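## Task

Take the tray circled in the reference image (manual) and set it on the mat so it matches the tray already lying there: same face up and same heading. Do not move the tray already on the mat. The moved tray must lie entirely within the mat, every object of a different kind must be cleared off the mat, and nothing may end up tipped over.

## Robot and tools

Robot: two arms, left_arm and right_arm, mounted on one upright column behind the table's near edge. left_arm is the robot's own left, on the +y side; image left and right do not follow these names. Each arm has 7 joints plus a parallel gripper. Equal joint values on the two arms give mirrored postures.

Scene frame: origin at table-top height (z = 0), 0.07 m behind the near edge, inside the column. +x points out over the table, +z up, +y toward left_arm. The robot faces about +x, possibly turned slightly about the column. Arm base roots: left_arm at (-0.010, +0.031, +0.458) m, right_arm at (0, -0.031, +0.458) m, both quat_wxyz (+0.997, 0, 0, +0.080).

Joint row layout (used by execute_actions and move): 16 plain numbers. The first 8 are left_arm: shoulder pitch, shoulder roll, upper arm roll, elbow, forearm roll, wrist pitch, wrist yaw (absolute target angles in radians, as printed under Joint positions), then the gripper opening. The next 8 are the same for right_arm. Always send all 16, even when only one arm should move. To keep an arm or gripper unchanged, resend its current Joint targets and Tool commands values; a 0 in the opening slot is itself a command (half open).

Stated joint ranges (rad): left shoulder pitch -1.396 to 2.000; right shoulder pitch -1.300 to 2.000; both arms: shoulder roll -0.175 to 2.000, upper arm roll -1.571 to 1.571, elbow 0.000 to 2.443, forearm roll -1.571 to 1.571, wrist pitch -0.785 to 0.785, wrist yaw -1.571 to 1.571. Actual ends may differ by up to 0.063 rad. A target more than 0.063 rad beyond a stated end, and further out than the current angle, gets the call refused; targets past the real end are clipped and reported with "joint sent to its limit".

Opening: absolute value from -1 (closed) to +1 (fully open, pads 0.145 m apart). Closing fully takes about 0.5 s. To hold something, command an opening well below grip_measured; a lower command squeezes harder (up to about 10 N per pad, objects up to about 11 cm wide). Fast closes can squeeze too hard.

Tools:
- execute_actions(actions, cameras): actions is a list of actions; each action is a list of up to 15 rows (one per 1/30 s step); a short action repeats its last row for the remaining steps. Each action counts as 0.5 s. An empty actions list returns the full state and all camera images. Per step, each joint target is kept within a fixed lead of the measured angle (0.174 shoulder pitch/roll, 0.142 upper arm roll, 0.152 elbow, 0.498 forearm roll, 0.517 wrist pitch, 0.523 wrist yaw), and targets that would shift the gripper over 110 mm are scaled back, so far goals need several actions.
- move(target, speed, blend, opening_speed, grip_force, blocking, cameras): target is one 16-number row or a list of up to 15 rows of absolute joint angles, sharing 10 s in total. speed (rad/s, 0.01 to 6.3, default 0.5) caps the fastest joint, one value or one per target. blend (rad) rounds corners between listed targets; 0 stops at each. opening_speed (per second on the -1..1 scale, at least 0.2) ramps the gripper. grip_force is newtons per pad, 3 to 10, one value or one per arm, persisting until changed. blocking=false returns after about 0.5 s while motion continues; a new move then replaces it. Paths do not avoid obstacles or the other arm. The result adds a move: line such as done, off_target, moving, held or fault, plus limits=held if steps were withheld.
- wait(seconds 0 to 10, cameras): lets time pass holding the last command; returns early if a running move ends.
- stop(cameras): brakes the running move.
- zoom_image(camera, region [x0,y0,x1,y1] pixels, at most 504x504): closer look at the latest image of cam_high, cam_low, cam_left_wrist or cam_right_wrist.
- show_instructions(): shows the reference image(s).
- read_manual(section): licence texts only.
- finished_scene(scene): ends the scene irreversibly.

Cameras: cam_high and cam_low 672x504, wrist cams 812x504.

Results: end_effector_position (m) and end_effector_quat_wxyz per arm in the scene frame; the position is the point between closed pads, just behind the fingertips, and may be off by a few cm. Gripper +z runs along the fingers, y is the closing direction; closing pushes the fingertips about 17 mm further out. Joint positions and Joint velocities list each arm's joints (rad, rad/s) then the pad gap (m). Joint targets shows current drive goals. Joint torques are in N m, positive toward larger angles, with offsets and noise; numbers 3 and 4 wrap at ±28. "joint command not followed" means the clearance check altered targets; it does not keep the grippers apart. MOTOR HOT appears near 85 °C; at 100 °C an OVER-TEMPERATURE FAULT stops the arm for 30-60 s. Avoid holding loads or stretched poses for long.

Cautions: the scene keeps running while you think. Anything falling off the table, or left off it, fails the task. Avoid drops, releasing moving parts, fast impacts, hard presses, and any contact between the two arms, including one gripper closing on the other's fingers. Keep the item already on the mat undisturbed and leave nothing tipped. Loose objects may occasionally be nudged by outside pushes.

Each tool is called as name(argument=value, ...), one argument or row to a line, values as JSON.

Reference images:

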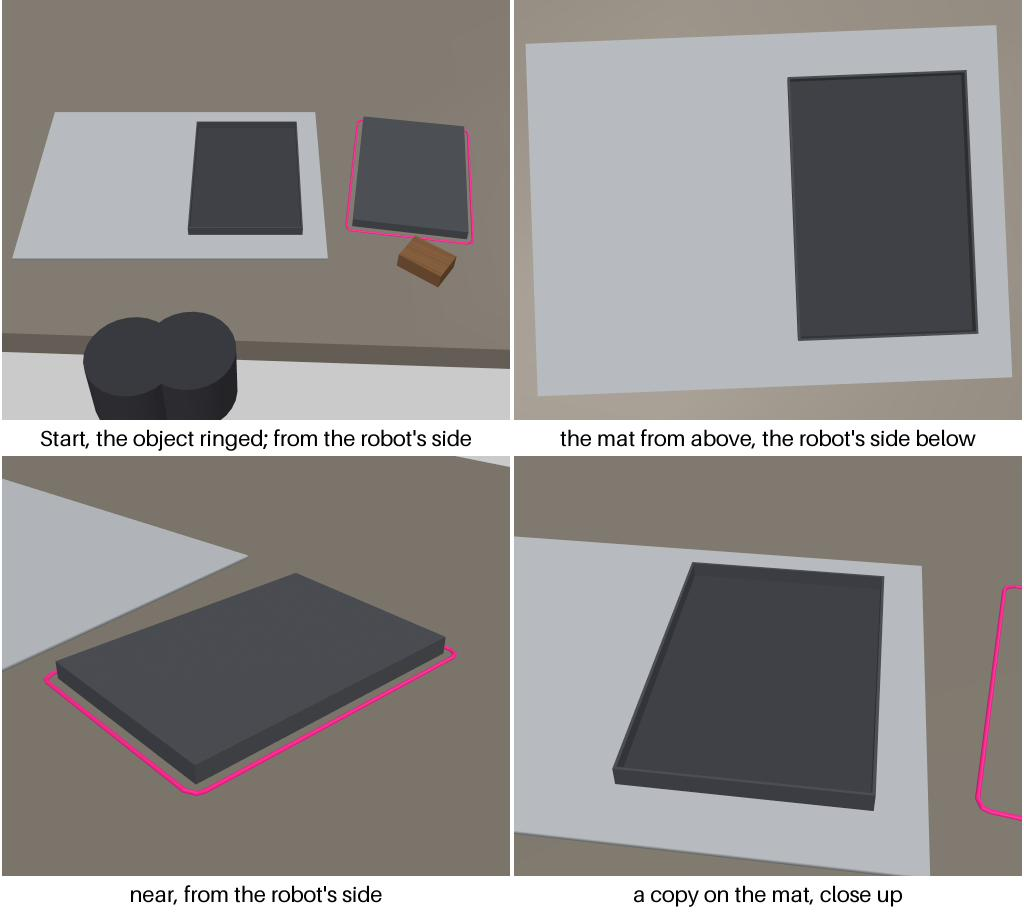

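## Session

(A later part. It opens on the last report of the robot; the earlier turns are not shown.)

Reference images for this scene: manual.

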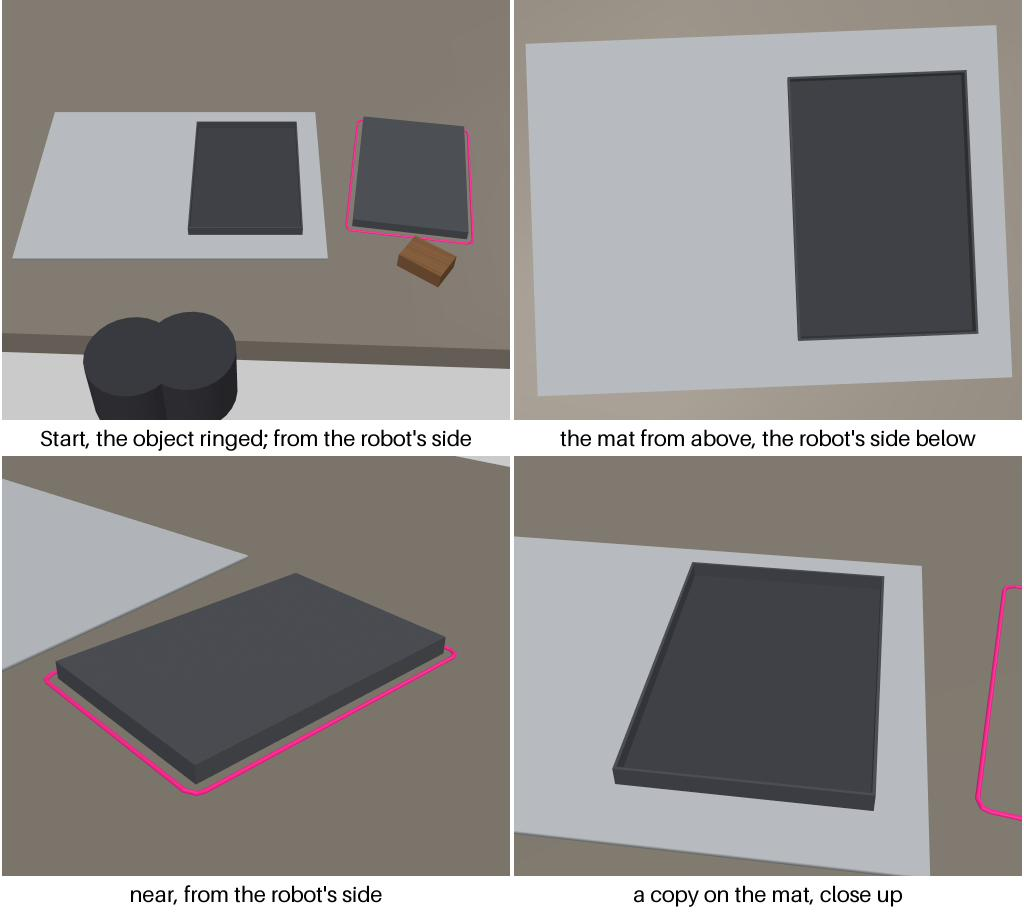

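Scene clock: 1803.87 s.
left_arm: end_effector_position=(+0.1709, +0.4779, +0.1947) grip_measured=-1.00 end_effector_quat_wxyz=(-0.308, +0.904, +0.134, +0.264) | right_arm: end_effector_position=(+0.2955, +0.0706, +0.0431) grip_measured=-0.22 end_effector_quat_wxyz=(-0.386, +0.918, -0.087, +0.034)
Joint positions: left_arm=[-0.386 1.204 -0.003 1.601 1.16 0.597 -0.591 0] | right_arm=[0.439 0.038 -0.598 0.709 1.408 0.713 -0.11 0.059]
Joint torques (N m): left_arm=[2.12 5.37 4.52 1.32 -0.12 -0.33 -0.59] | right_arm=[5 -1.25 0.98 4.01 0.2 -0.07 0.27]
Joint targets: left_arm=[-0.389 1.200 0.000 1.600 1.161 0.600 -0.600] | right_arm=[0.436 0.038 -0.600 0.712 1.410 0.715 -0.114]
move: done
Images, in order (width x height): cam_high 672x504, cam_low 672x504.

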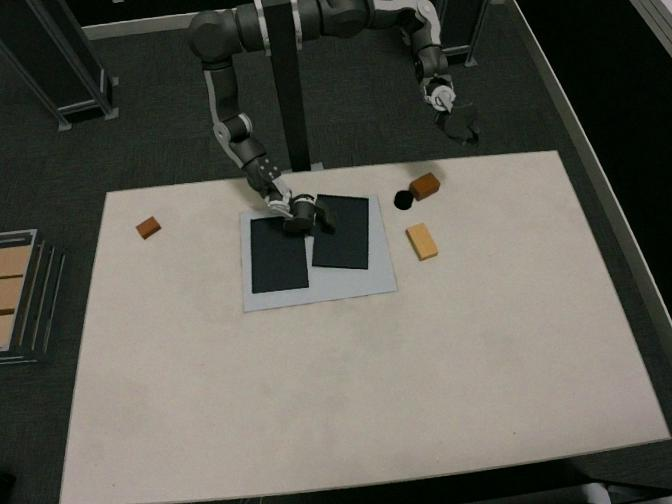

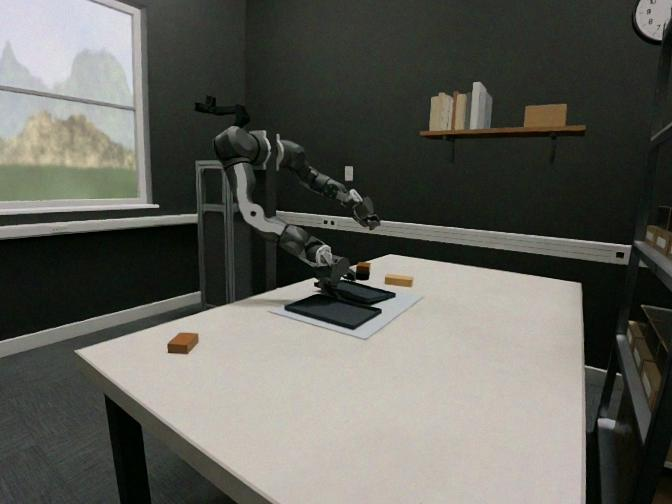

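move(
  target=[
    [-0.2,0.5,0,1.75,0.3,0.6,0.1,-1,0.436,0.038,-0.6,0.712,1.41,0.715,-0.114,-0.22],
    [0.418,-0.062,0,1.078,-0.822,0.706,0.923,-1,0.436,0.038,-0.6,0.712,1.41,0.715,-0.114,-0.22],
  ],
  speed=[0.9,0.8],
  blend=[0.15,0],
  cameras=["cam_high","cam_low"],
)

zoom_image(
  camera="cam_high",
  region=[230, 170, 450, 320],
)

zoom_image(
  camera="cam_low",
  region=[250, 200, 450, 350],
)

Scene clock: 1898.13 s.
left_arm: end_effector_position=(+0.3455, +0.1419, +0.1001) grip_measured=-1.00 end_effector_quat_wxyz=(+0.062, +0.933, -0.249, +0.253) | right_arm: end_effector_position=(+0.2955, +0.0706, +0.0431) grip_measured=-0.22 end_effector_quat_wxyz=(-0.386, +0.918, -0.087, +0.034)
Joint positions: left_arm=[0.418 -0.061 0 1.081 -0.821 0.703 0.914 0] | right_arm=[0.439 0.038 -0.598 0.709 1.408 0.713 -0.11 0.059]
Joint torques (N m): left_arm=[6.95 -0.88 -0.53 3.84 0.23 -0.21 0.12] | right_arm=[4.97 -1.2 1.03 3.99 0.18 -0.07 0.29]
Joint targets: left_arm=[0.418 -0.062 0.000 1.078 -0.822 0.706 0.923] | right_arm=[0.436 0.038 -0.600 0.712 1.410 0.715 -0.114]
move: done
Images, in order (width x height): cam_high 672x504, cam_low 672x504.

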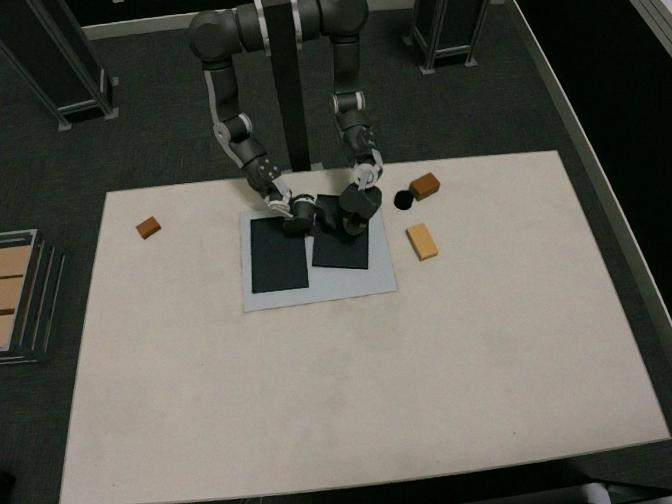

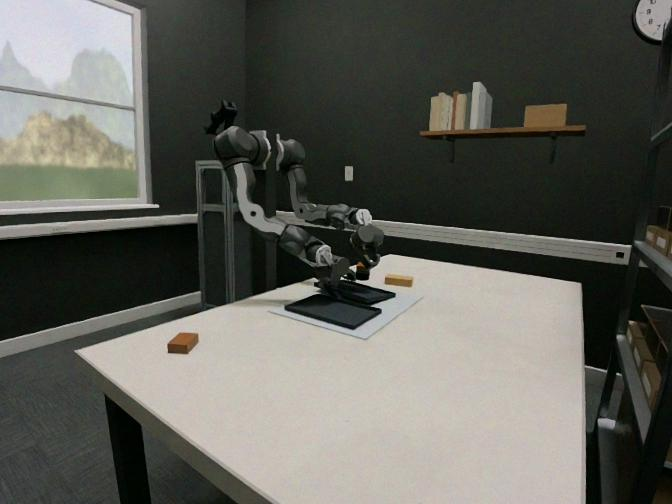

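Scaled by 2.291 from the camera's 672x504 image, which has a finer 960x720 frame.

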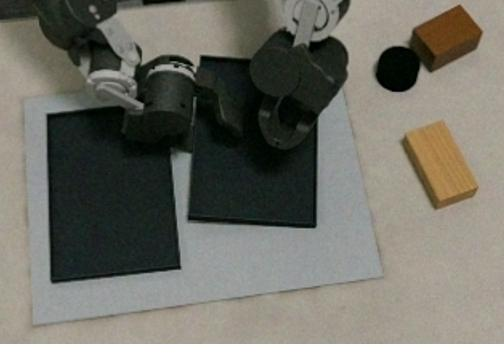

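Scaled by 2.520 from the camera's 672x504 image, which has a finer 960x720 frame.

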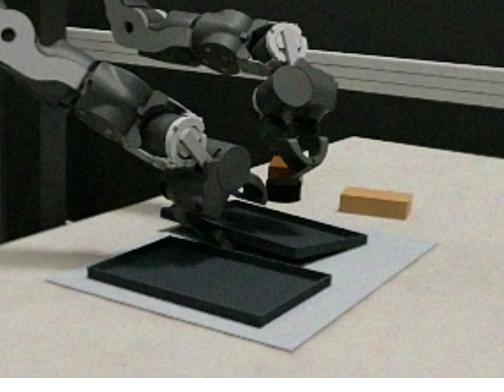

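move(
  target=[
    [0.530,-0.050,0,0.589,-0.650,0.420,0.630,-1,0.436,0.038,-0.6,0.712,1.41,0.715,-0.114,-0.22],
    [0.530,-0.050,0,0.589,-0.650,0.420,0.630,-1,0.357,0.173,-0.6,0.884,1.470,0.762,-0.144,-0.22],
  ],
  speed=[0.3,0.1],
  cameras=["cam_high","cam_low"],
)

zoom_image(
  camera="cam_high",
  region=[230, 170, 450, 320],
)

zoom_image(
  camera="cam_low",
  region=[250, 200, 450, 350],
)

Scene clock: 1912.03 s.
left_arm: end_effector_position=(+0.3432, +0.1382, +0.0315) grip_measured=-1.00 end_effector_quat_wxyz=(+0.072, +0.933, -0.252, +0.248) | right_arm: end_effector_position=(+0.2900, +0.0354, +0.0473) grip_measured=-0.22 end_effector_quat_wxyz=(-0.384, +0.919, -0.081, +0.036)
Joint positions: left_arm=[0.527 -0.052 0 0.591 -0.651 0.422 0.639 0] | right_arm=[0.361 0.172 -0.598 0.882 1.469 0.76 -0.138 0.059]
Joint torques (N m): left_arm=[7.85 -0.41 -0.38 3.63 0.26 -0.43 -0.35] | right_arm=[4.47 0.01 1.44 3.89 0.19 -0.06 0.22]
Joint targets: left_arm=[0.530 -0.050 0.000 0.589 -0.650 0.420 0.630] | right_arm=[0.357 0.173 -0.600 0.884 1.470 0.762 -0.144]
move: done
Images, in order (width x height): cam_high 672x504, cam_low 672x504.

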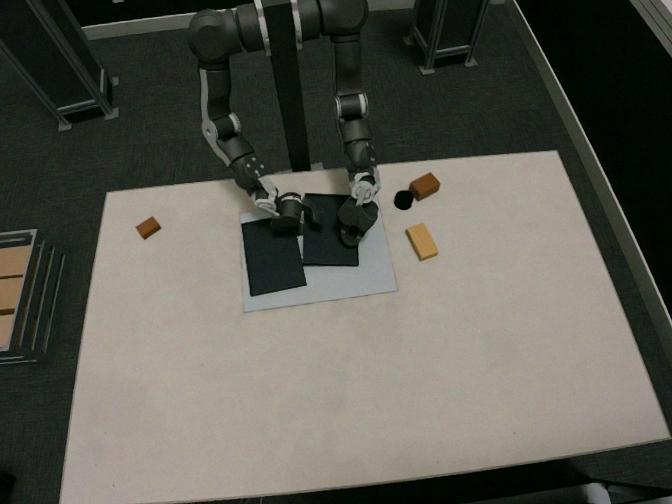

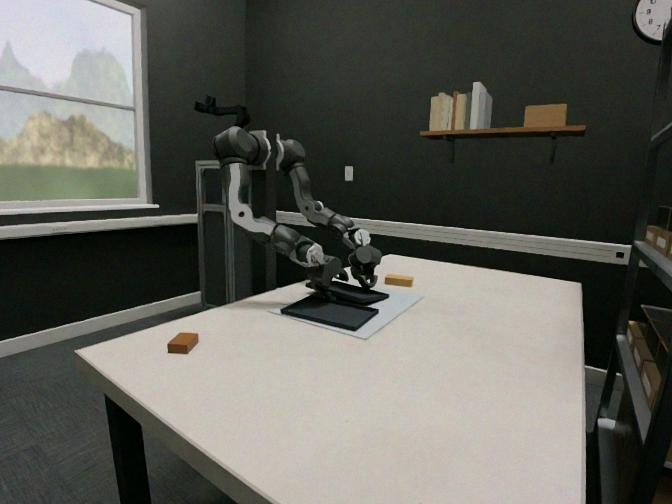

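Scaled by 2.291 from the camera's 672x504 image, which has a finer 960x720 frame.

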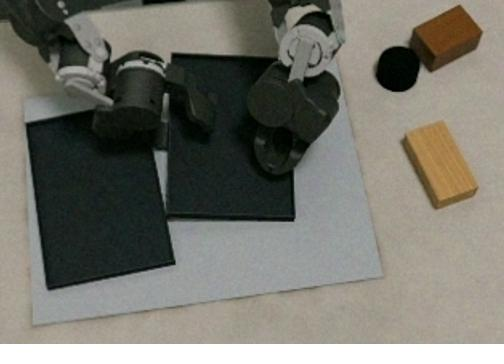

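Scaled by 2.520 from the camera's 672x504 image, which has a finer 960x720 frame.

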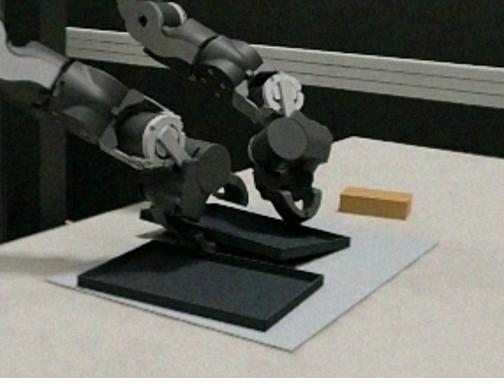

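move(
  target=[
    [0.418,-0.062,0,1.078,-0.822,0.706,0.923,-1,0.357,0.173,-0.6,0.884,1.470,0.762,-0.144,-0.22],
    [0.369,-0.158,0,1.046,-0.33,0.77,0.25,-0.47,0.357,0.173,-0.6,0.884,1.470,0.762,-0.144,-0.22],
  ],
  speed=[0.4,0.6],
  cameras=["cam_high","cam_left_wrist"],
)

zoom_image(
  camera="cam_high",
  region=[230, 180, 380, 310],
)

Scene clock: 1985.10 s.
left_arm: end_effector_position=(+0.3640, +0.1344, +0.0938) grip_measured=-0.47 end_effector_quat_wxyz=(+0.028, +0.947, -0.045, +0.317) | right_arm: end_effector_position=(+0.2900, +0.0354, +0.0473) grip_measured=-0.22 end_effector_quat_wxyz=(-0.384, +0.919, -0.081, +0.036)
Joint positions: left_arm=[0.373 -0.158 0 1.05 -0.331 0.767 0.259 0.04] | right_arm=[0.361 0.172 -0.598 0.882 1.469 0.76 -0.139 0.059]
Joint torques (N m): left_arm=[5.84 -1.6 -0.96 3.88 0.18 -0.36 -0.34] | right_arm=[4.42 -0.12 1.42 3.9 0.18 -0.07 0.22]
Joint targets: left_arm=[0.369 -0.158 0.000 1.046 -0.330 0.770 0.250] | right_arm=[0.357 0.173 -0.600 0.884 1.470 0.762 -0.144]
move: done
Images, in order (width x height): cam_high 672x504, cam_left_wrist 812x504.

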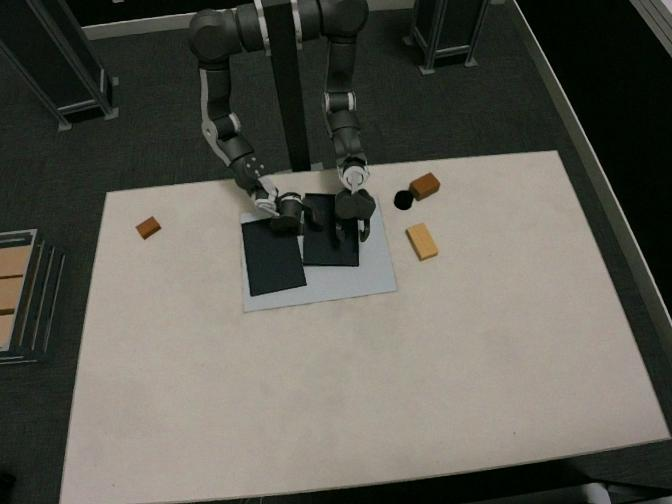

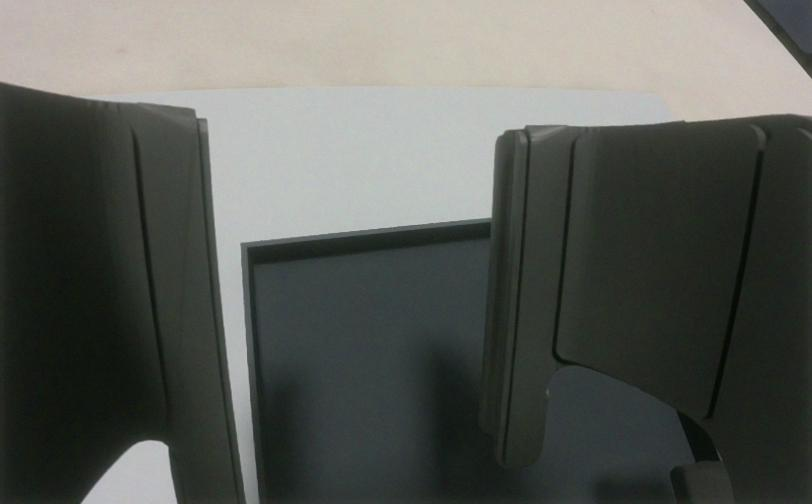

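Scaled by 3.360 from the camera's 672x504 image, which has a finer 960x720 frame.

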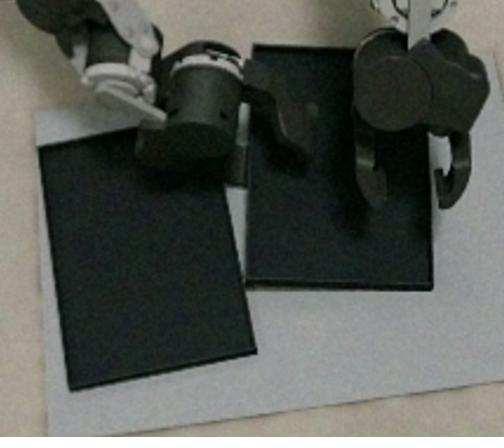

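move(
  target=[
    [0.457,-0.134,0,0.675,-0.288,0.694,0.157,-0.47,0.357,0.173,-0.6,0.884,1.470,0.762,-0.144,-0.22],
    [0.457,-0.134,0,0.675,-0.288,0.694,0.157,-1,0.357,0.173,-0.6,0.884,1.470,0.762,-0.144,-0.22],
  ],
  speed=[0.3,0.2],
  opening_speed=0.5,
  cameras=["cam_high","cam_left_wrist"],
)

zoom_image(
  camera="cam_high",
  region=[230, 180, 380, 310],
)

Scene clock: 2002.77 s.
left_arm: end_effector_position=(+0.3374, +0.1426, +0.0262) grip_measured=-0.97 end_effector_quat_wxyz=(+0.006, +0.974, -0.043, +0.222) | right_arm: end_effector_position=(+0.2900, +0.0348, +0.0469) grip_measured=-0.22 end_effector_quat_wxyz=(-0.382, +0.920, -0.081, +0.036)
Joint positions: left_arm=[0.462 -0.133 0 0.679 -0.291 0.69 0.156 0.002] | right_arm=[0.36 0.173 -0.598 0.882 1.469 0.759 -0.142 0.059]
Joint torques (N m): left_arm=[5.66 -1.6 -0.66 3.36 0.23 -0.28 -0.1] | right_arm=[4.63 -0.17 1.46 3.71 0.19 -0.06 0.32]
Joint targets: left_arm=[0.457 -0.134 0.000 0.675 -0.288 0.694 0.157] | right_arm=[0.357 0.173 -0.600 0.884 1.470 0.762 -0.144]
move: done; target 2's new numbers were sent with left_arm's wrist yaw 0.016 rad from that target
Images, in order (width x height): cam_high 672x504, cam_left_wrist 812x504.

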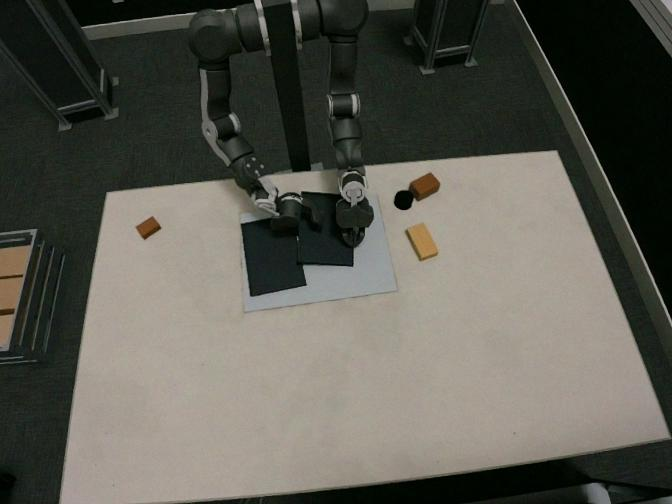

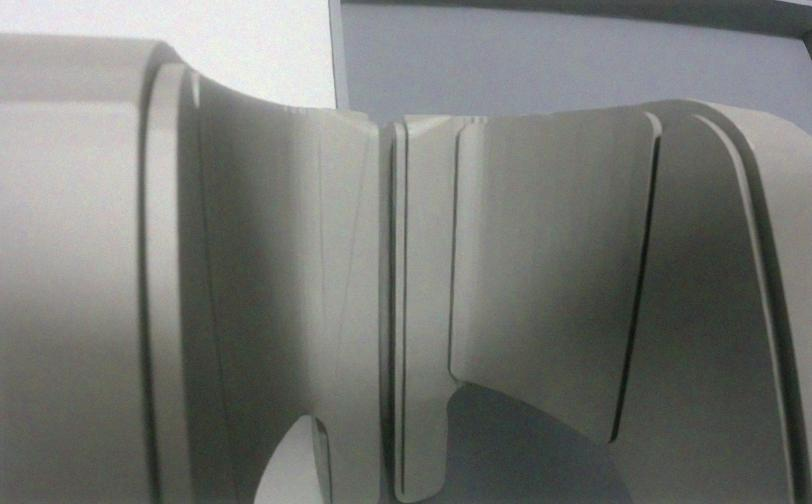

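Scaled by 3.360 from the camera's 672x504 image, which has a finer 960x720 frame.

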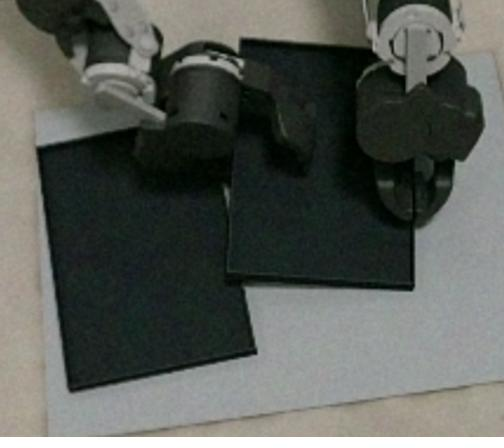

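execute_actions(
  actions=[],
  cameras=["cam_high"],
)

zoom_image(
  camera="cam_high",
  region=[230, 180, 380, 330],
)

Scene clock: 2088.33 s.
left_arm: end_effector_position=(+0.3374, +0.1426, +0.0262) grip_measured=-0.97 end_effector_quat_wxyz=(+0.006, +0.974, -0.043, +0.222) | right_arm: end_effector_position=(+0.2900, +0.0348, +0.0469) grip_measured=-0.22 end_effector_quat_wxyz=(-0.382, +0.920, -0.081, +0.036)
Joint positions: left_arm=[0.462 -0.133 0 0.679 -0.291 0.69 0.156 0.002] | right_arm=[0.36 0.173 -0.598 0.882 1.469 0.759 -0.142 0.059]
Joint velocities: within noise
Joint torques (N m): left_arm=[5.68 -1.54 -0.75 3.28 0.21 -0.27 -0.07] | right_arm=[4.71 -0.09 1.4 3.84 0.19 -0.05 0.32]
Joint targets: left_arm=[0.457 -0.134 0.000 0.675 -0.288 0.694 0.157] | right_arm=[0.357 0.173 -0.600 0.884 1.470 0.762 -0.144]
Tool commands: left_gripper/opening=-1.0 right_gripper/opening=-0.22
Images, in order (width x height): cam_high 672x504.

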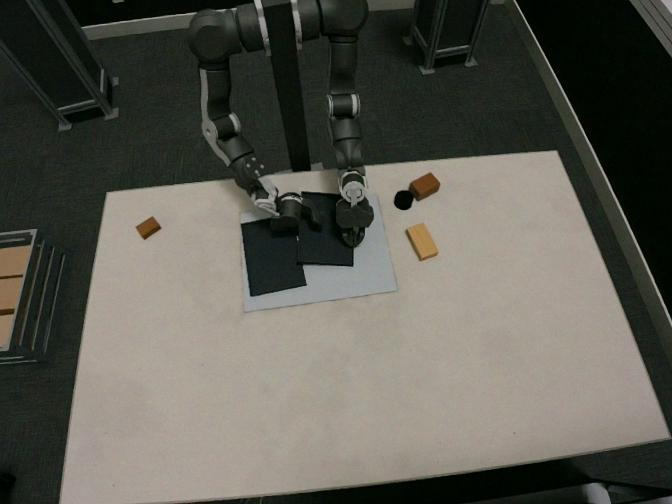

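Scaled by 3.360 from the camera's 672x504 image, which has a finer 960x720 frame.

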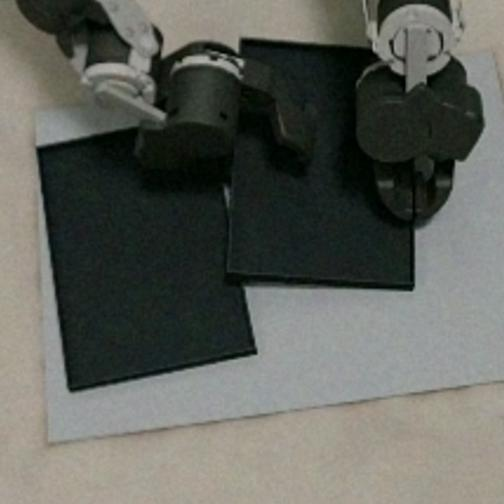

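move(
  target=[0.498,-0.010,0,0.638,-0.290,0.670,0.282,-1,0.357,0.173,-0.6,0.884,1.470,0.762,-0.144,-0.22],
  speed=0.1,
  cameras=["cam_high"],
)

zoom_image(
  camera="cam_high",
  region=[230, 180, 380, 330],
)

Scene clock: 2136.90 s.
left_arm: end_effector_position=(+0.3374, +0.1896, +0.0265) grip_measured=-0.98 end_effector_quat_wxyz=(+0.009, +0.975, -0.043, +0.219) | right_arm: end_effector_position=(+0.2900, +0.0349, +0.0469) grip_measured=-0.22 end_effector_quat_wxyz=(-0.382, +0.920, -0.081, +0.036)
Joint positions: left_arm=[0.498 -0.011 0 0.643 -0.286 0.669 0.276 0.002] | right_arm=[0.36 0.173 -0.598 0.882 1.47 0.759 -0.142 0.059]
Joint torques (N m): left_arm=[7.16 0.01 -0.35 2.95 0.06 -0.33 0.07] | right_arm=[4.58 -0.15 1.4 3.82 0.19 -0.06 0.32]
Joint targets: left_arm=[0.498 -0.010 0.000 0.638 -0.290 0.670 0.282] | right_arm=[0.357 0.173 -0.600 0.884 1.470 0.762 -0.144]
move: done
Images, in order (width x height): cam_high 672x504.

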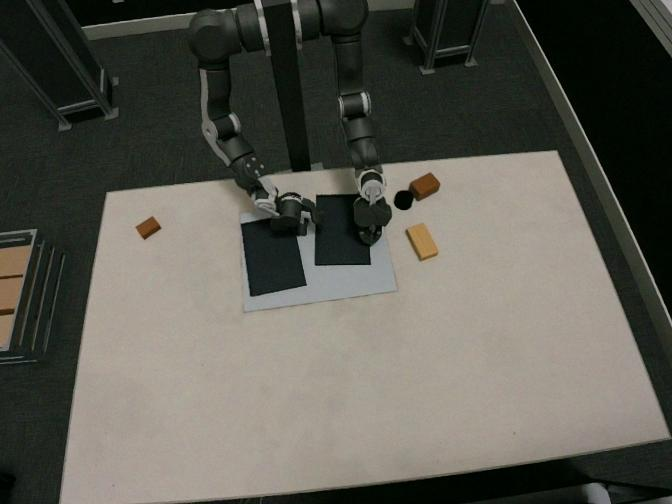

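Scaled by 3.360 from the camera's 672x504 image, which has a finer 960x720 frame.

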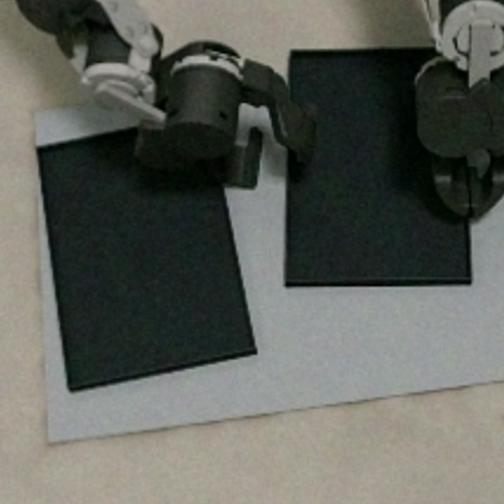

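move(
  target=[
    [0.498,-0.010,0,0.638,-0.290,0.670,0.282,-1,0.128,0.165,-0.3,1.329,1.57,0.77,-0.637,-0.22],
    [0.582,-0.004,0,0.507,-0.147,0.646,0.140,-1,0.30,0.165,0,1.15,0.13,0.77,0.045,-0.47],
  ],
  speed=[0.35, 0.7],
  blend=[0.08, 0],
  cameras=["cam_high", "cam_right_wrist"],
)

zoom_image(
  camera="cam_high",
  region=[230, 180, 380, 330],
)

Scene clock: 2375.30 s.
left_arm: end_effector_position=(+0.3482, +0.1988, +0.0265) grip_measured=-0.98 end_effector_quat_wxyz=(+0.003, +0.976, +0.013, +0.218) | right_arm: end_effector_position=(+0.4047, -0.1435, +0.0999) grip_measured=-0.47 end_effector_quat_wxyz=(-0.023, +0.939, +0.058, +0.337)
Joint positions: left_arm=[0.581 -0.007 0 0.513 -0.147 0.646 0.152 0.002] | right_arm=[0.3 0.166 -0.001 1.156 0.131 0.77 0.041 0.04]
Joint torques (N m): left_arm=[7.82 0.28 -0.32 2.93 0.11 -0.37 -0.44] | right_arm=[5.66 1.41 1.44 3.21 -0.09 -0.44 0.14]
Joint targets: left_arm=[0.582 -0.004 0.000 0.507 -0.147 0.646 0.140] | right_arm=[0.300 0.165 0.000 1.150 0.130 0.770 0.045]
move: off_target (left_arm); left_arm: the wrist yaw is farthest, 0.012 rad from its target
Images, in order (width x height): cam_high 672x504, cam_right_wrist 812x504.

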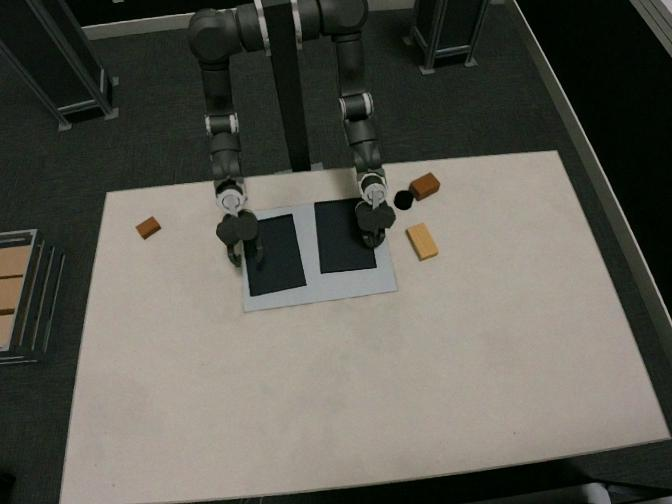

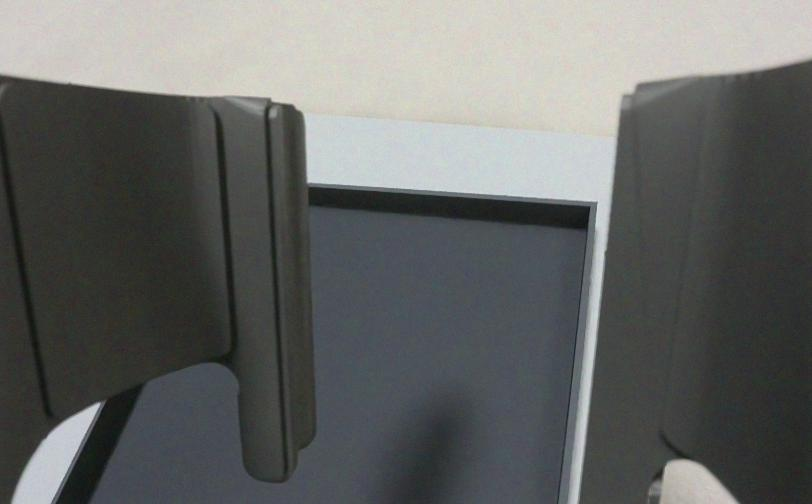

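Scaled by 3.360 from the camera's 672x504 image, which has a finer 960x720 frame.

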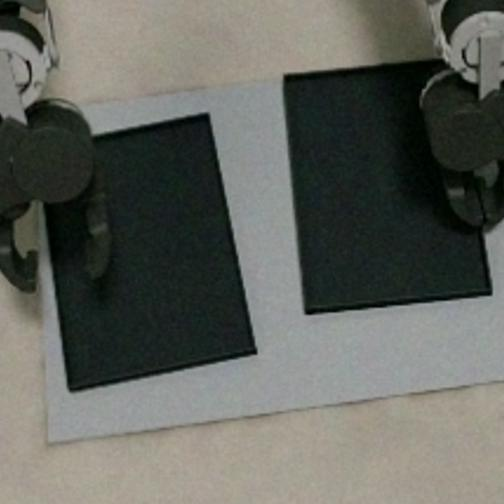

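move(
  target=[
    [0.680,-0.007,0,0.343,-0.107,0.583,0.095,-1,0.193,0.174,0,1.009,0.129,0.685,0.055,-0.47],
    [0.680,-0.007,0,0.343,-0.107,0.583,0.095,-1,0.193,0.174,0,1.009,0.129,0.685,0.055,-1],
  ],
  speed=0.15,
  opening_speed=0.6,
  cameras=["cam_high", "cam_right_wrist"],
)

zoom_image(
  camera="cam_high",
  region=[230, 180, 380, 330],
)

Scene clock: 2452.30 s.
left_arm: end_effector_position=(+0.3582, +0.2031, +0.0266) grip_measured=-0.98 end_effector_quat_wxyz=(-0.002, +0.976, +0.028, +0.218) | right_arm: end_effector_position=(+0.3514, -0.1611, +0.0295) grip_measured=-0.98 end_effector_quat_wxyz=(-0.013, +0.963, +0.053, +0.263)
Joint positions: left_arm=[0.679 -0.007 0 0.348 -0.108 0.584 0.106 0.002] | right_arm=[0.196 0.174 -0.001 1.014 0.129 0.684 0.054 0.002]
Joint torques (N m): left_arm=[8.27 -0.38 -0.39 2.97 0.13 -0.43 -0.4] | right_arm=[4.07 1.67 1.33 2.96 -0.05 -0.31 0.04]
Joint targets: left_arm=[0.680 -0.007 0.000 0.343 -0.107 0.583 0.095] | right_arm=[0.193 0.174 0.000 1.009 0.129 0.685 0.055]
move: off_target (left_arm); left_arm: the wrist yaw is farthest, 0.011 rad from its target
Images, in order (width x height): cam_high 672x504, cam_right_wrist 812x504.

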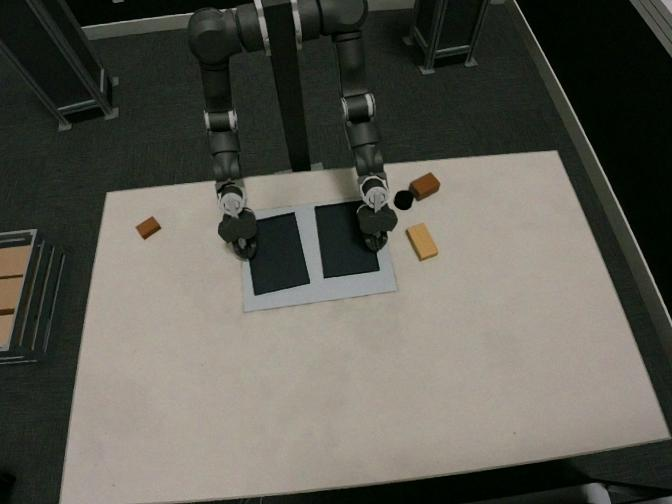

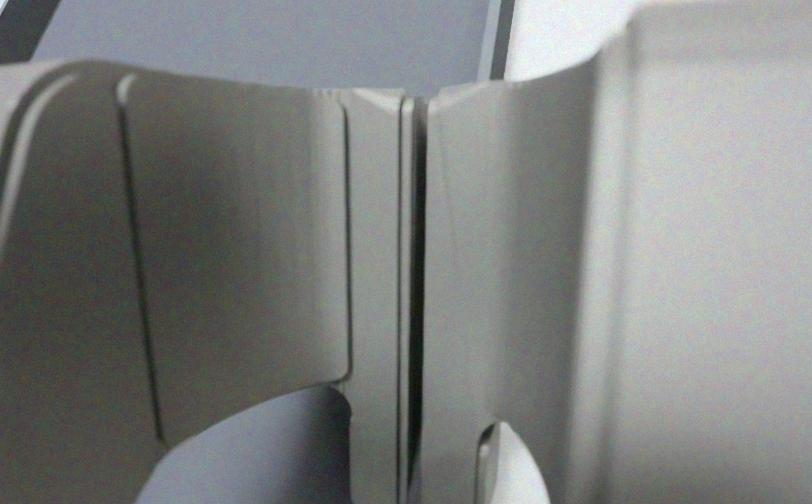

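Scaled by 3.360 from the camera's 672x504 image, which has a finer 960x720 frame.

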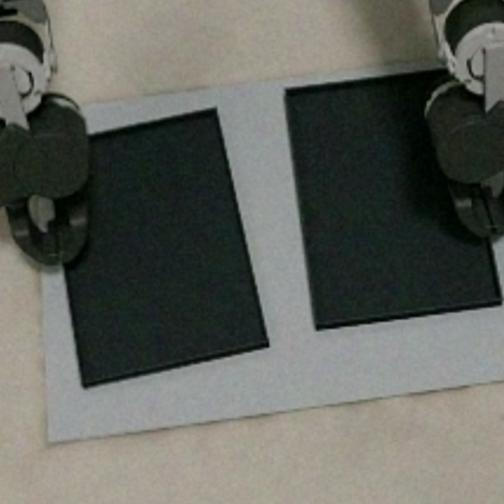

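move(
  target=[
    [0.680,-0.007,0,0.343,-0.107,0.583,0.095,-0.47,0.209,0.108,0,1.001,0.216,0.685,-0.112,-1],
    [0.373,-0.005,0,1.014,-0.107,0.719,0.128,-0.47,0.209,0.108,0,1.001,0.216,0.685,-0.112,-1],
  ],
  speed=[0.12, 0.4],
  opening_speed=0.6,
  cameras=["cam_high"],
)

zoom_image(
  camera="cam_high",
  region=[230, 180, 380, 330],
)

Scene clock: 2535.27 s.
left_arm: end_effector_position=(+0.3607, +0.2040, +0.0854) grip_measured=-0.47 end_effector_quat_wxyz=(-0.014, +0.944, +0.029, +0.328) | right_arm: end_effector_position=(+0.3530, -0.1480, +0.0291) grip_measured=-0.98 end_effector_quat_wxyz=(+0.000, +0.964, +0.005, +0.264)
Joint positions: left_arm=[0.378 -0.006 0 1.012 -0.108 0.716 0.119 0.04] | right_arm=[0.211 0.111 0 1.009 0.212 0.684 -0.11 0.002]
Joint torques (N m): left_arm=[5.79 0.04 -0.38 5.16 0.15 -0.38 0.11] | right_arm=[4.47 0.51 0.99 2.59 0.02 -0.36 -0.03]
Joint targets: left_arm=[0.373 -0.005 0.000 1.014 -0.107 0.719 0.128] | right_arm=[0.209 0.108 0.000 1.001 0.216 0.685 -0.112]
move: done
Images, in order (width x height): cam_high 672x504.

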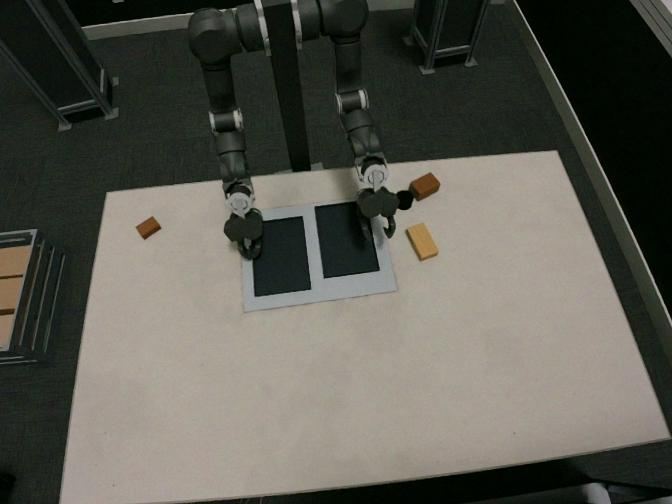

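Scaled by 3.360 from the camera's 672x504 image, which has a finer 960x720 frame.

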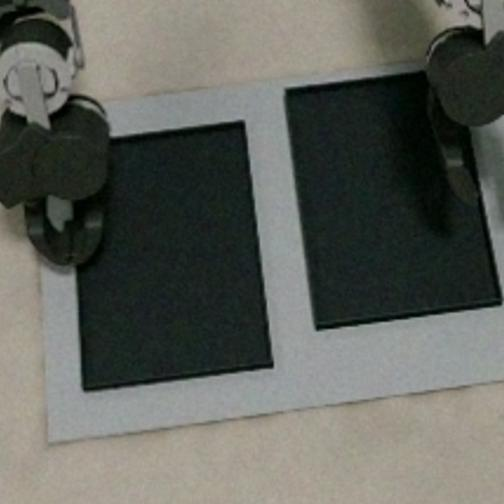

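move(
  target=[
    [0.373,-0.005,0,1.014,-0.107,0.719,0.128,-0.47,0.189,0.108,0,1.025,0.216,0.690,-0.112,-1],
    [0.373,-0.005,0,1.014,-0.107,0.719,0.128,-0.47,0.189,0.108,0,1.025,0.216,0.690,-0.112,-0.47],
    [-0.2,0.5,0,1.75,0.3,0.6,0.1,-0.47,0.17,0.108,0,1.35,0.216,0.77,-0.112,-0.47],
  ],
  speed=[0.05, 0.5, 0.7],
  opening_speed=0.6,
  cameras=["cam_high"],
)

zoom_image(
  camera="cam_high",
  region=[230, 180, 380, 330],
)

Scene clock: 2586.67 s.
left_arm: end_effector_position=(+0.2603, +0.2760, +0.1595) grip_measured=-0.47 end_effector_quat_wxyz=(-0.052, +0.895, -0.036, +0.441) | right_arm: end_effector_position=(+0.3849, -0.1310, +0.1119) grip_measured=-0.47 end_effector_quat_wxyz=(-0.020, +0.930, +0.020, +0.366)
Joint positions: left_arm=[-0.198 0.499 0 1.749 0.299 0.602 0.108 0.04] | right_arm=[0.174 0.108 0.001 1.349 0.215 0.767 -0.116 0.04]
Joint torques (N m): left_arm=[2.31 2.94 1.72 4.66 0.13 -0.6 -0.4] | right_arm=[4.18 0.88 0.79 4.46 -0.06 -0.4 0.12]
Joint targets: left_arm=[-0.200 0.500 0.000 1.750 0.300 0.600 0.100] | right_arm=[0.170 0.108 0.000 1.350 0.216 0.770 -0.112]
move: done
Images, in order (width x height): cam_high 672x504.

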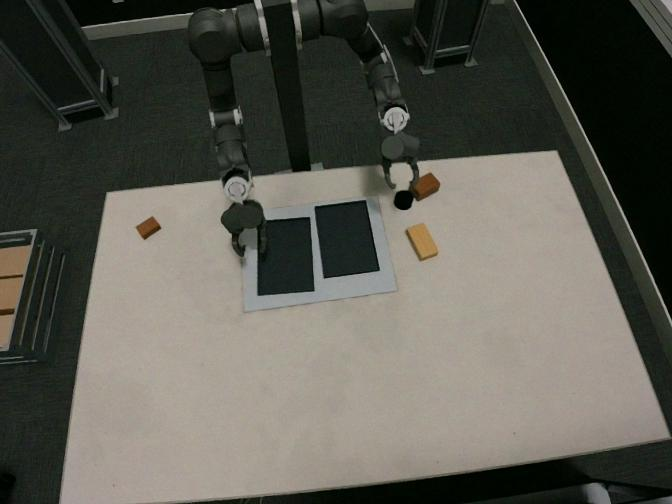

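Scaled by 3.360 from the camera's 672x504 image, which has a finer 960x720 frame.

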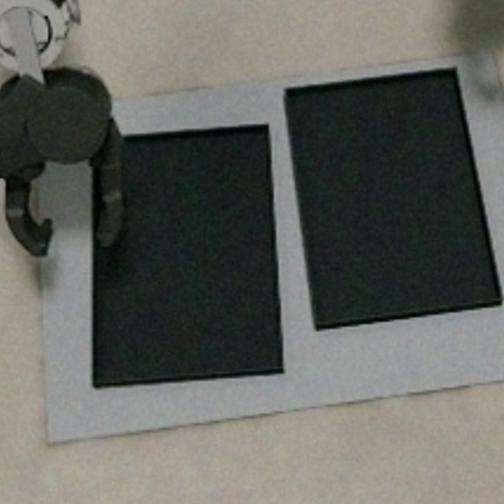

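move(
  target=[
    [-0.2,0.5,0,1.75,0.3,0.6,0.1,-0.47,0.211,0.068,0,1.034,0.251,0.709,-0.198,-0.47],
    [-0.2,0.5,0,1.75,0.3,0.6,0.1,-0.47,0.211,0.068,0,1.034,0.251,0.709,-0.198,-1],
  ],
  speed=0.25,
  opening_speed=0.5,
  cameras=["cam_high", "cam_right_wrist"],
)

zoom_image(
  camera="cam_high",
  region=[230, 180, 380, 330],
)

Scene clock: 2641.00 s.
left_arm: end_effector_position=(+0.2603, +0.2760, +0.1595) grip_measured=-0.47 end_effector_quat_wxyz=(-0.052, +0.895, -0.036, +0.441) | right_arm: end_effector_position=(+0.3518, -0.1363, +0.0331) grip_measured=-0.98 end_effector_quat_wxyz=(+0.003, +0.965, -0.016, +0.260)
Joint positions: left_arm=[-0.198 0.499 0 1.749 0.299 0.602 0.108 0.04] | right_arm=[0.211 0.069 0.001 1.038 0.25 0.71 -0.194 0.002]
Joint torques (N m): left_arm=[2.44 2.97 1.77 4.63 0.13 -0.62 -0.43] | right_arm=[5 0.57 0.61 3.32 -0.11 -0.42 -0.08]
Joint targets: left_arm=[-0.200 0.500 0.000 1.750 0.300 0.600 0.100] | right_arm=[0.211 0.068 0.000 1.034 0.251 0.709 -0.198]
move: done
Images, in order (width x height): cam_high 672x504, cam_right_wrist 812x504.

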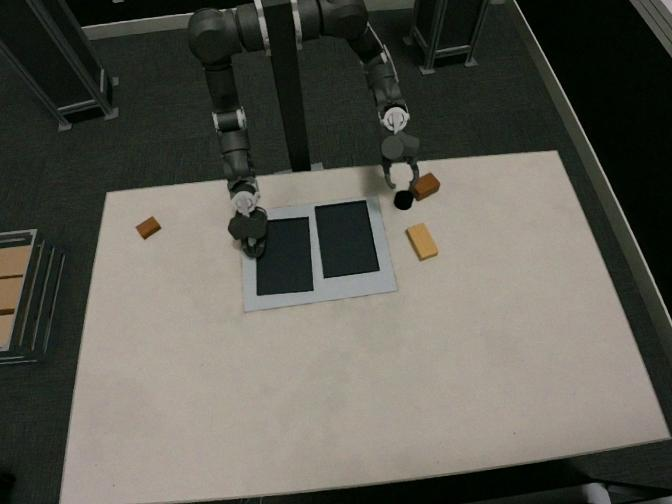

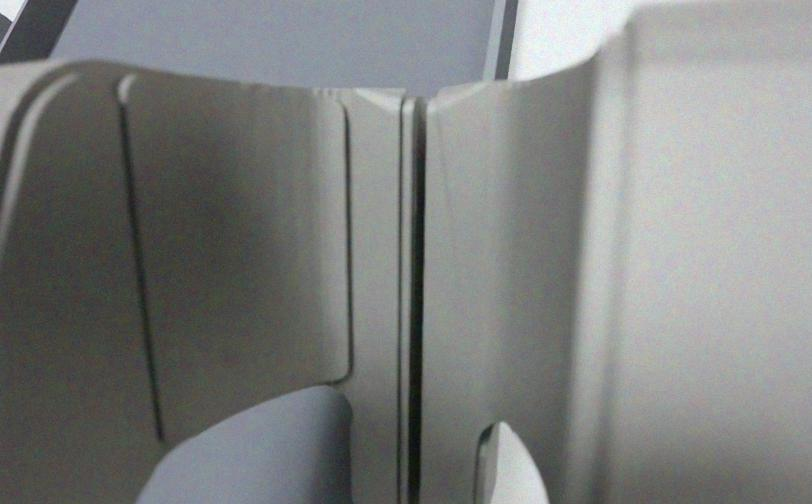

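Scaled by 3.360 from the camera's 672x504 image, which has a finer 960x720 frame.

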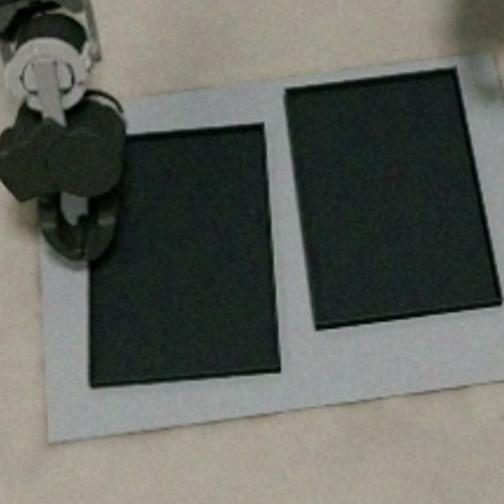

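move(
  target=[-0.2,0.5,0,1.75,0.3,0.6,0.1,-0.47,0.193,0.110,0,1.050,0.222,0.718,-0.118,-1],
  speed=0.1,
  cameras=["cam_high"],
)

zoom_image(
  camera="cam_high",
  region=[230, 180, 380, 330],
)

Scene clock: 2672.33 s.
left_arm: end_effector_position=(+0.2603, +0.2760, +0.1595) grip_measured=-0.47 end_effector_quat_wxyz=(-0.052, +0.895, -0.036, +0.441) | right_arm: end_effector_position=(+0.3509, -0.1469, +0.0331) grip_measured=-0.98 end_effector_quat_wxyz=(-0.001, +0.965, +0.003, +0.261)
Joint positions: left_arm=[-0.198 0.499 0 1.749 0.299 0.602 0.108 0.04] | right_arm=[0.197 0.109 0.001 1.048 0.224 0.714 -0.122 0.002]
Joint torques (N m): left_arm=[2.33 2.89 1.73 4.62 0.15 -0.62 -0.4] | right_arm=[3.86 1.28 0.75 4.3 -0.15 -0.29 0.14]
Joint targets: left_arm=[-0.200 0.500 0.000 1.750 0.300 0.600 0.100] | right_arm=[0.193 0.110 0.000 1.050 0.222 0.718 -0.118]
move: done
Images, in order (width x height): cam_high 672x504.

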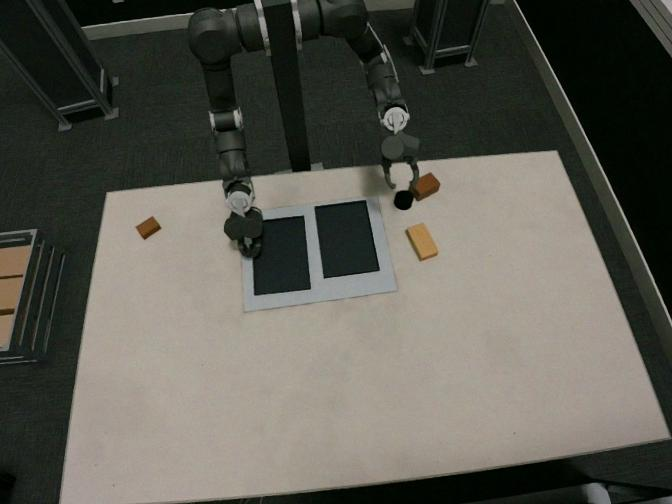

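Scaled by 3.360 from the camera's 672x504 image, which has a finer 960x720 frame.

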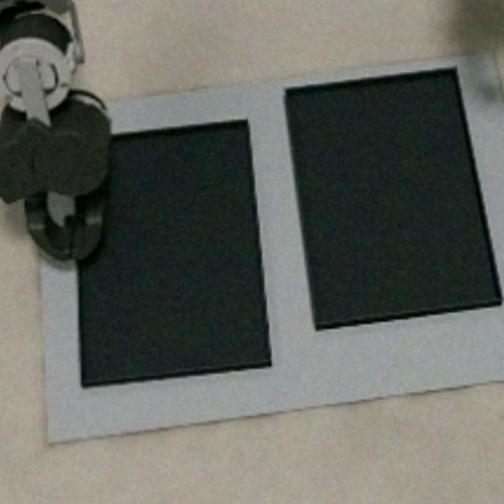

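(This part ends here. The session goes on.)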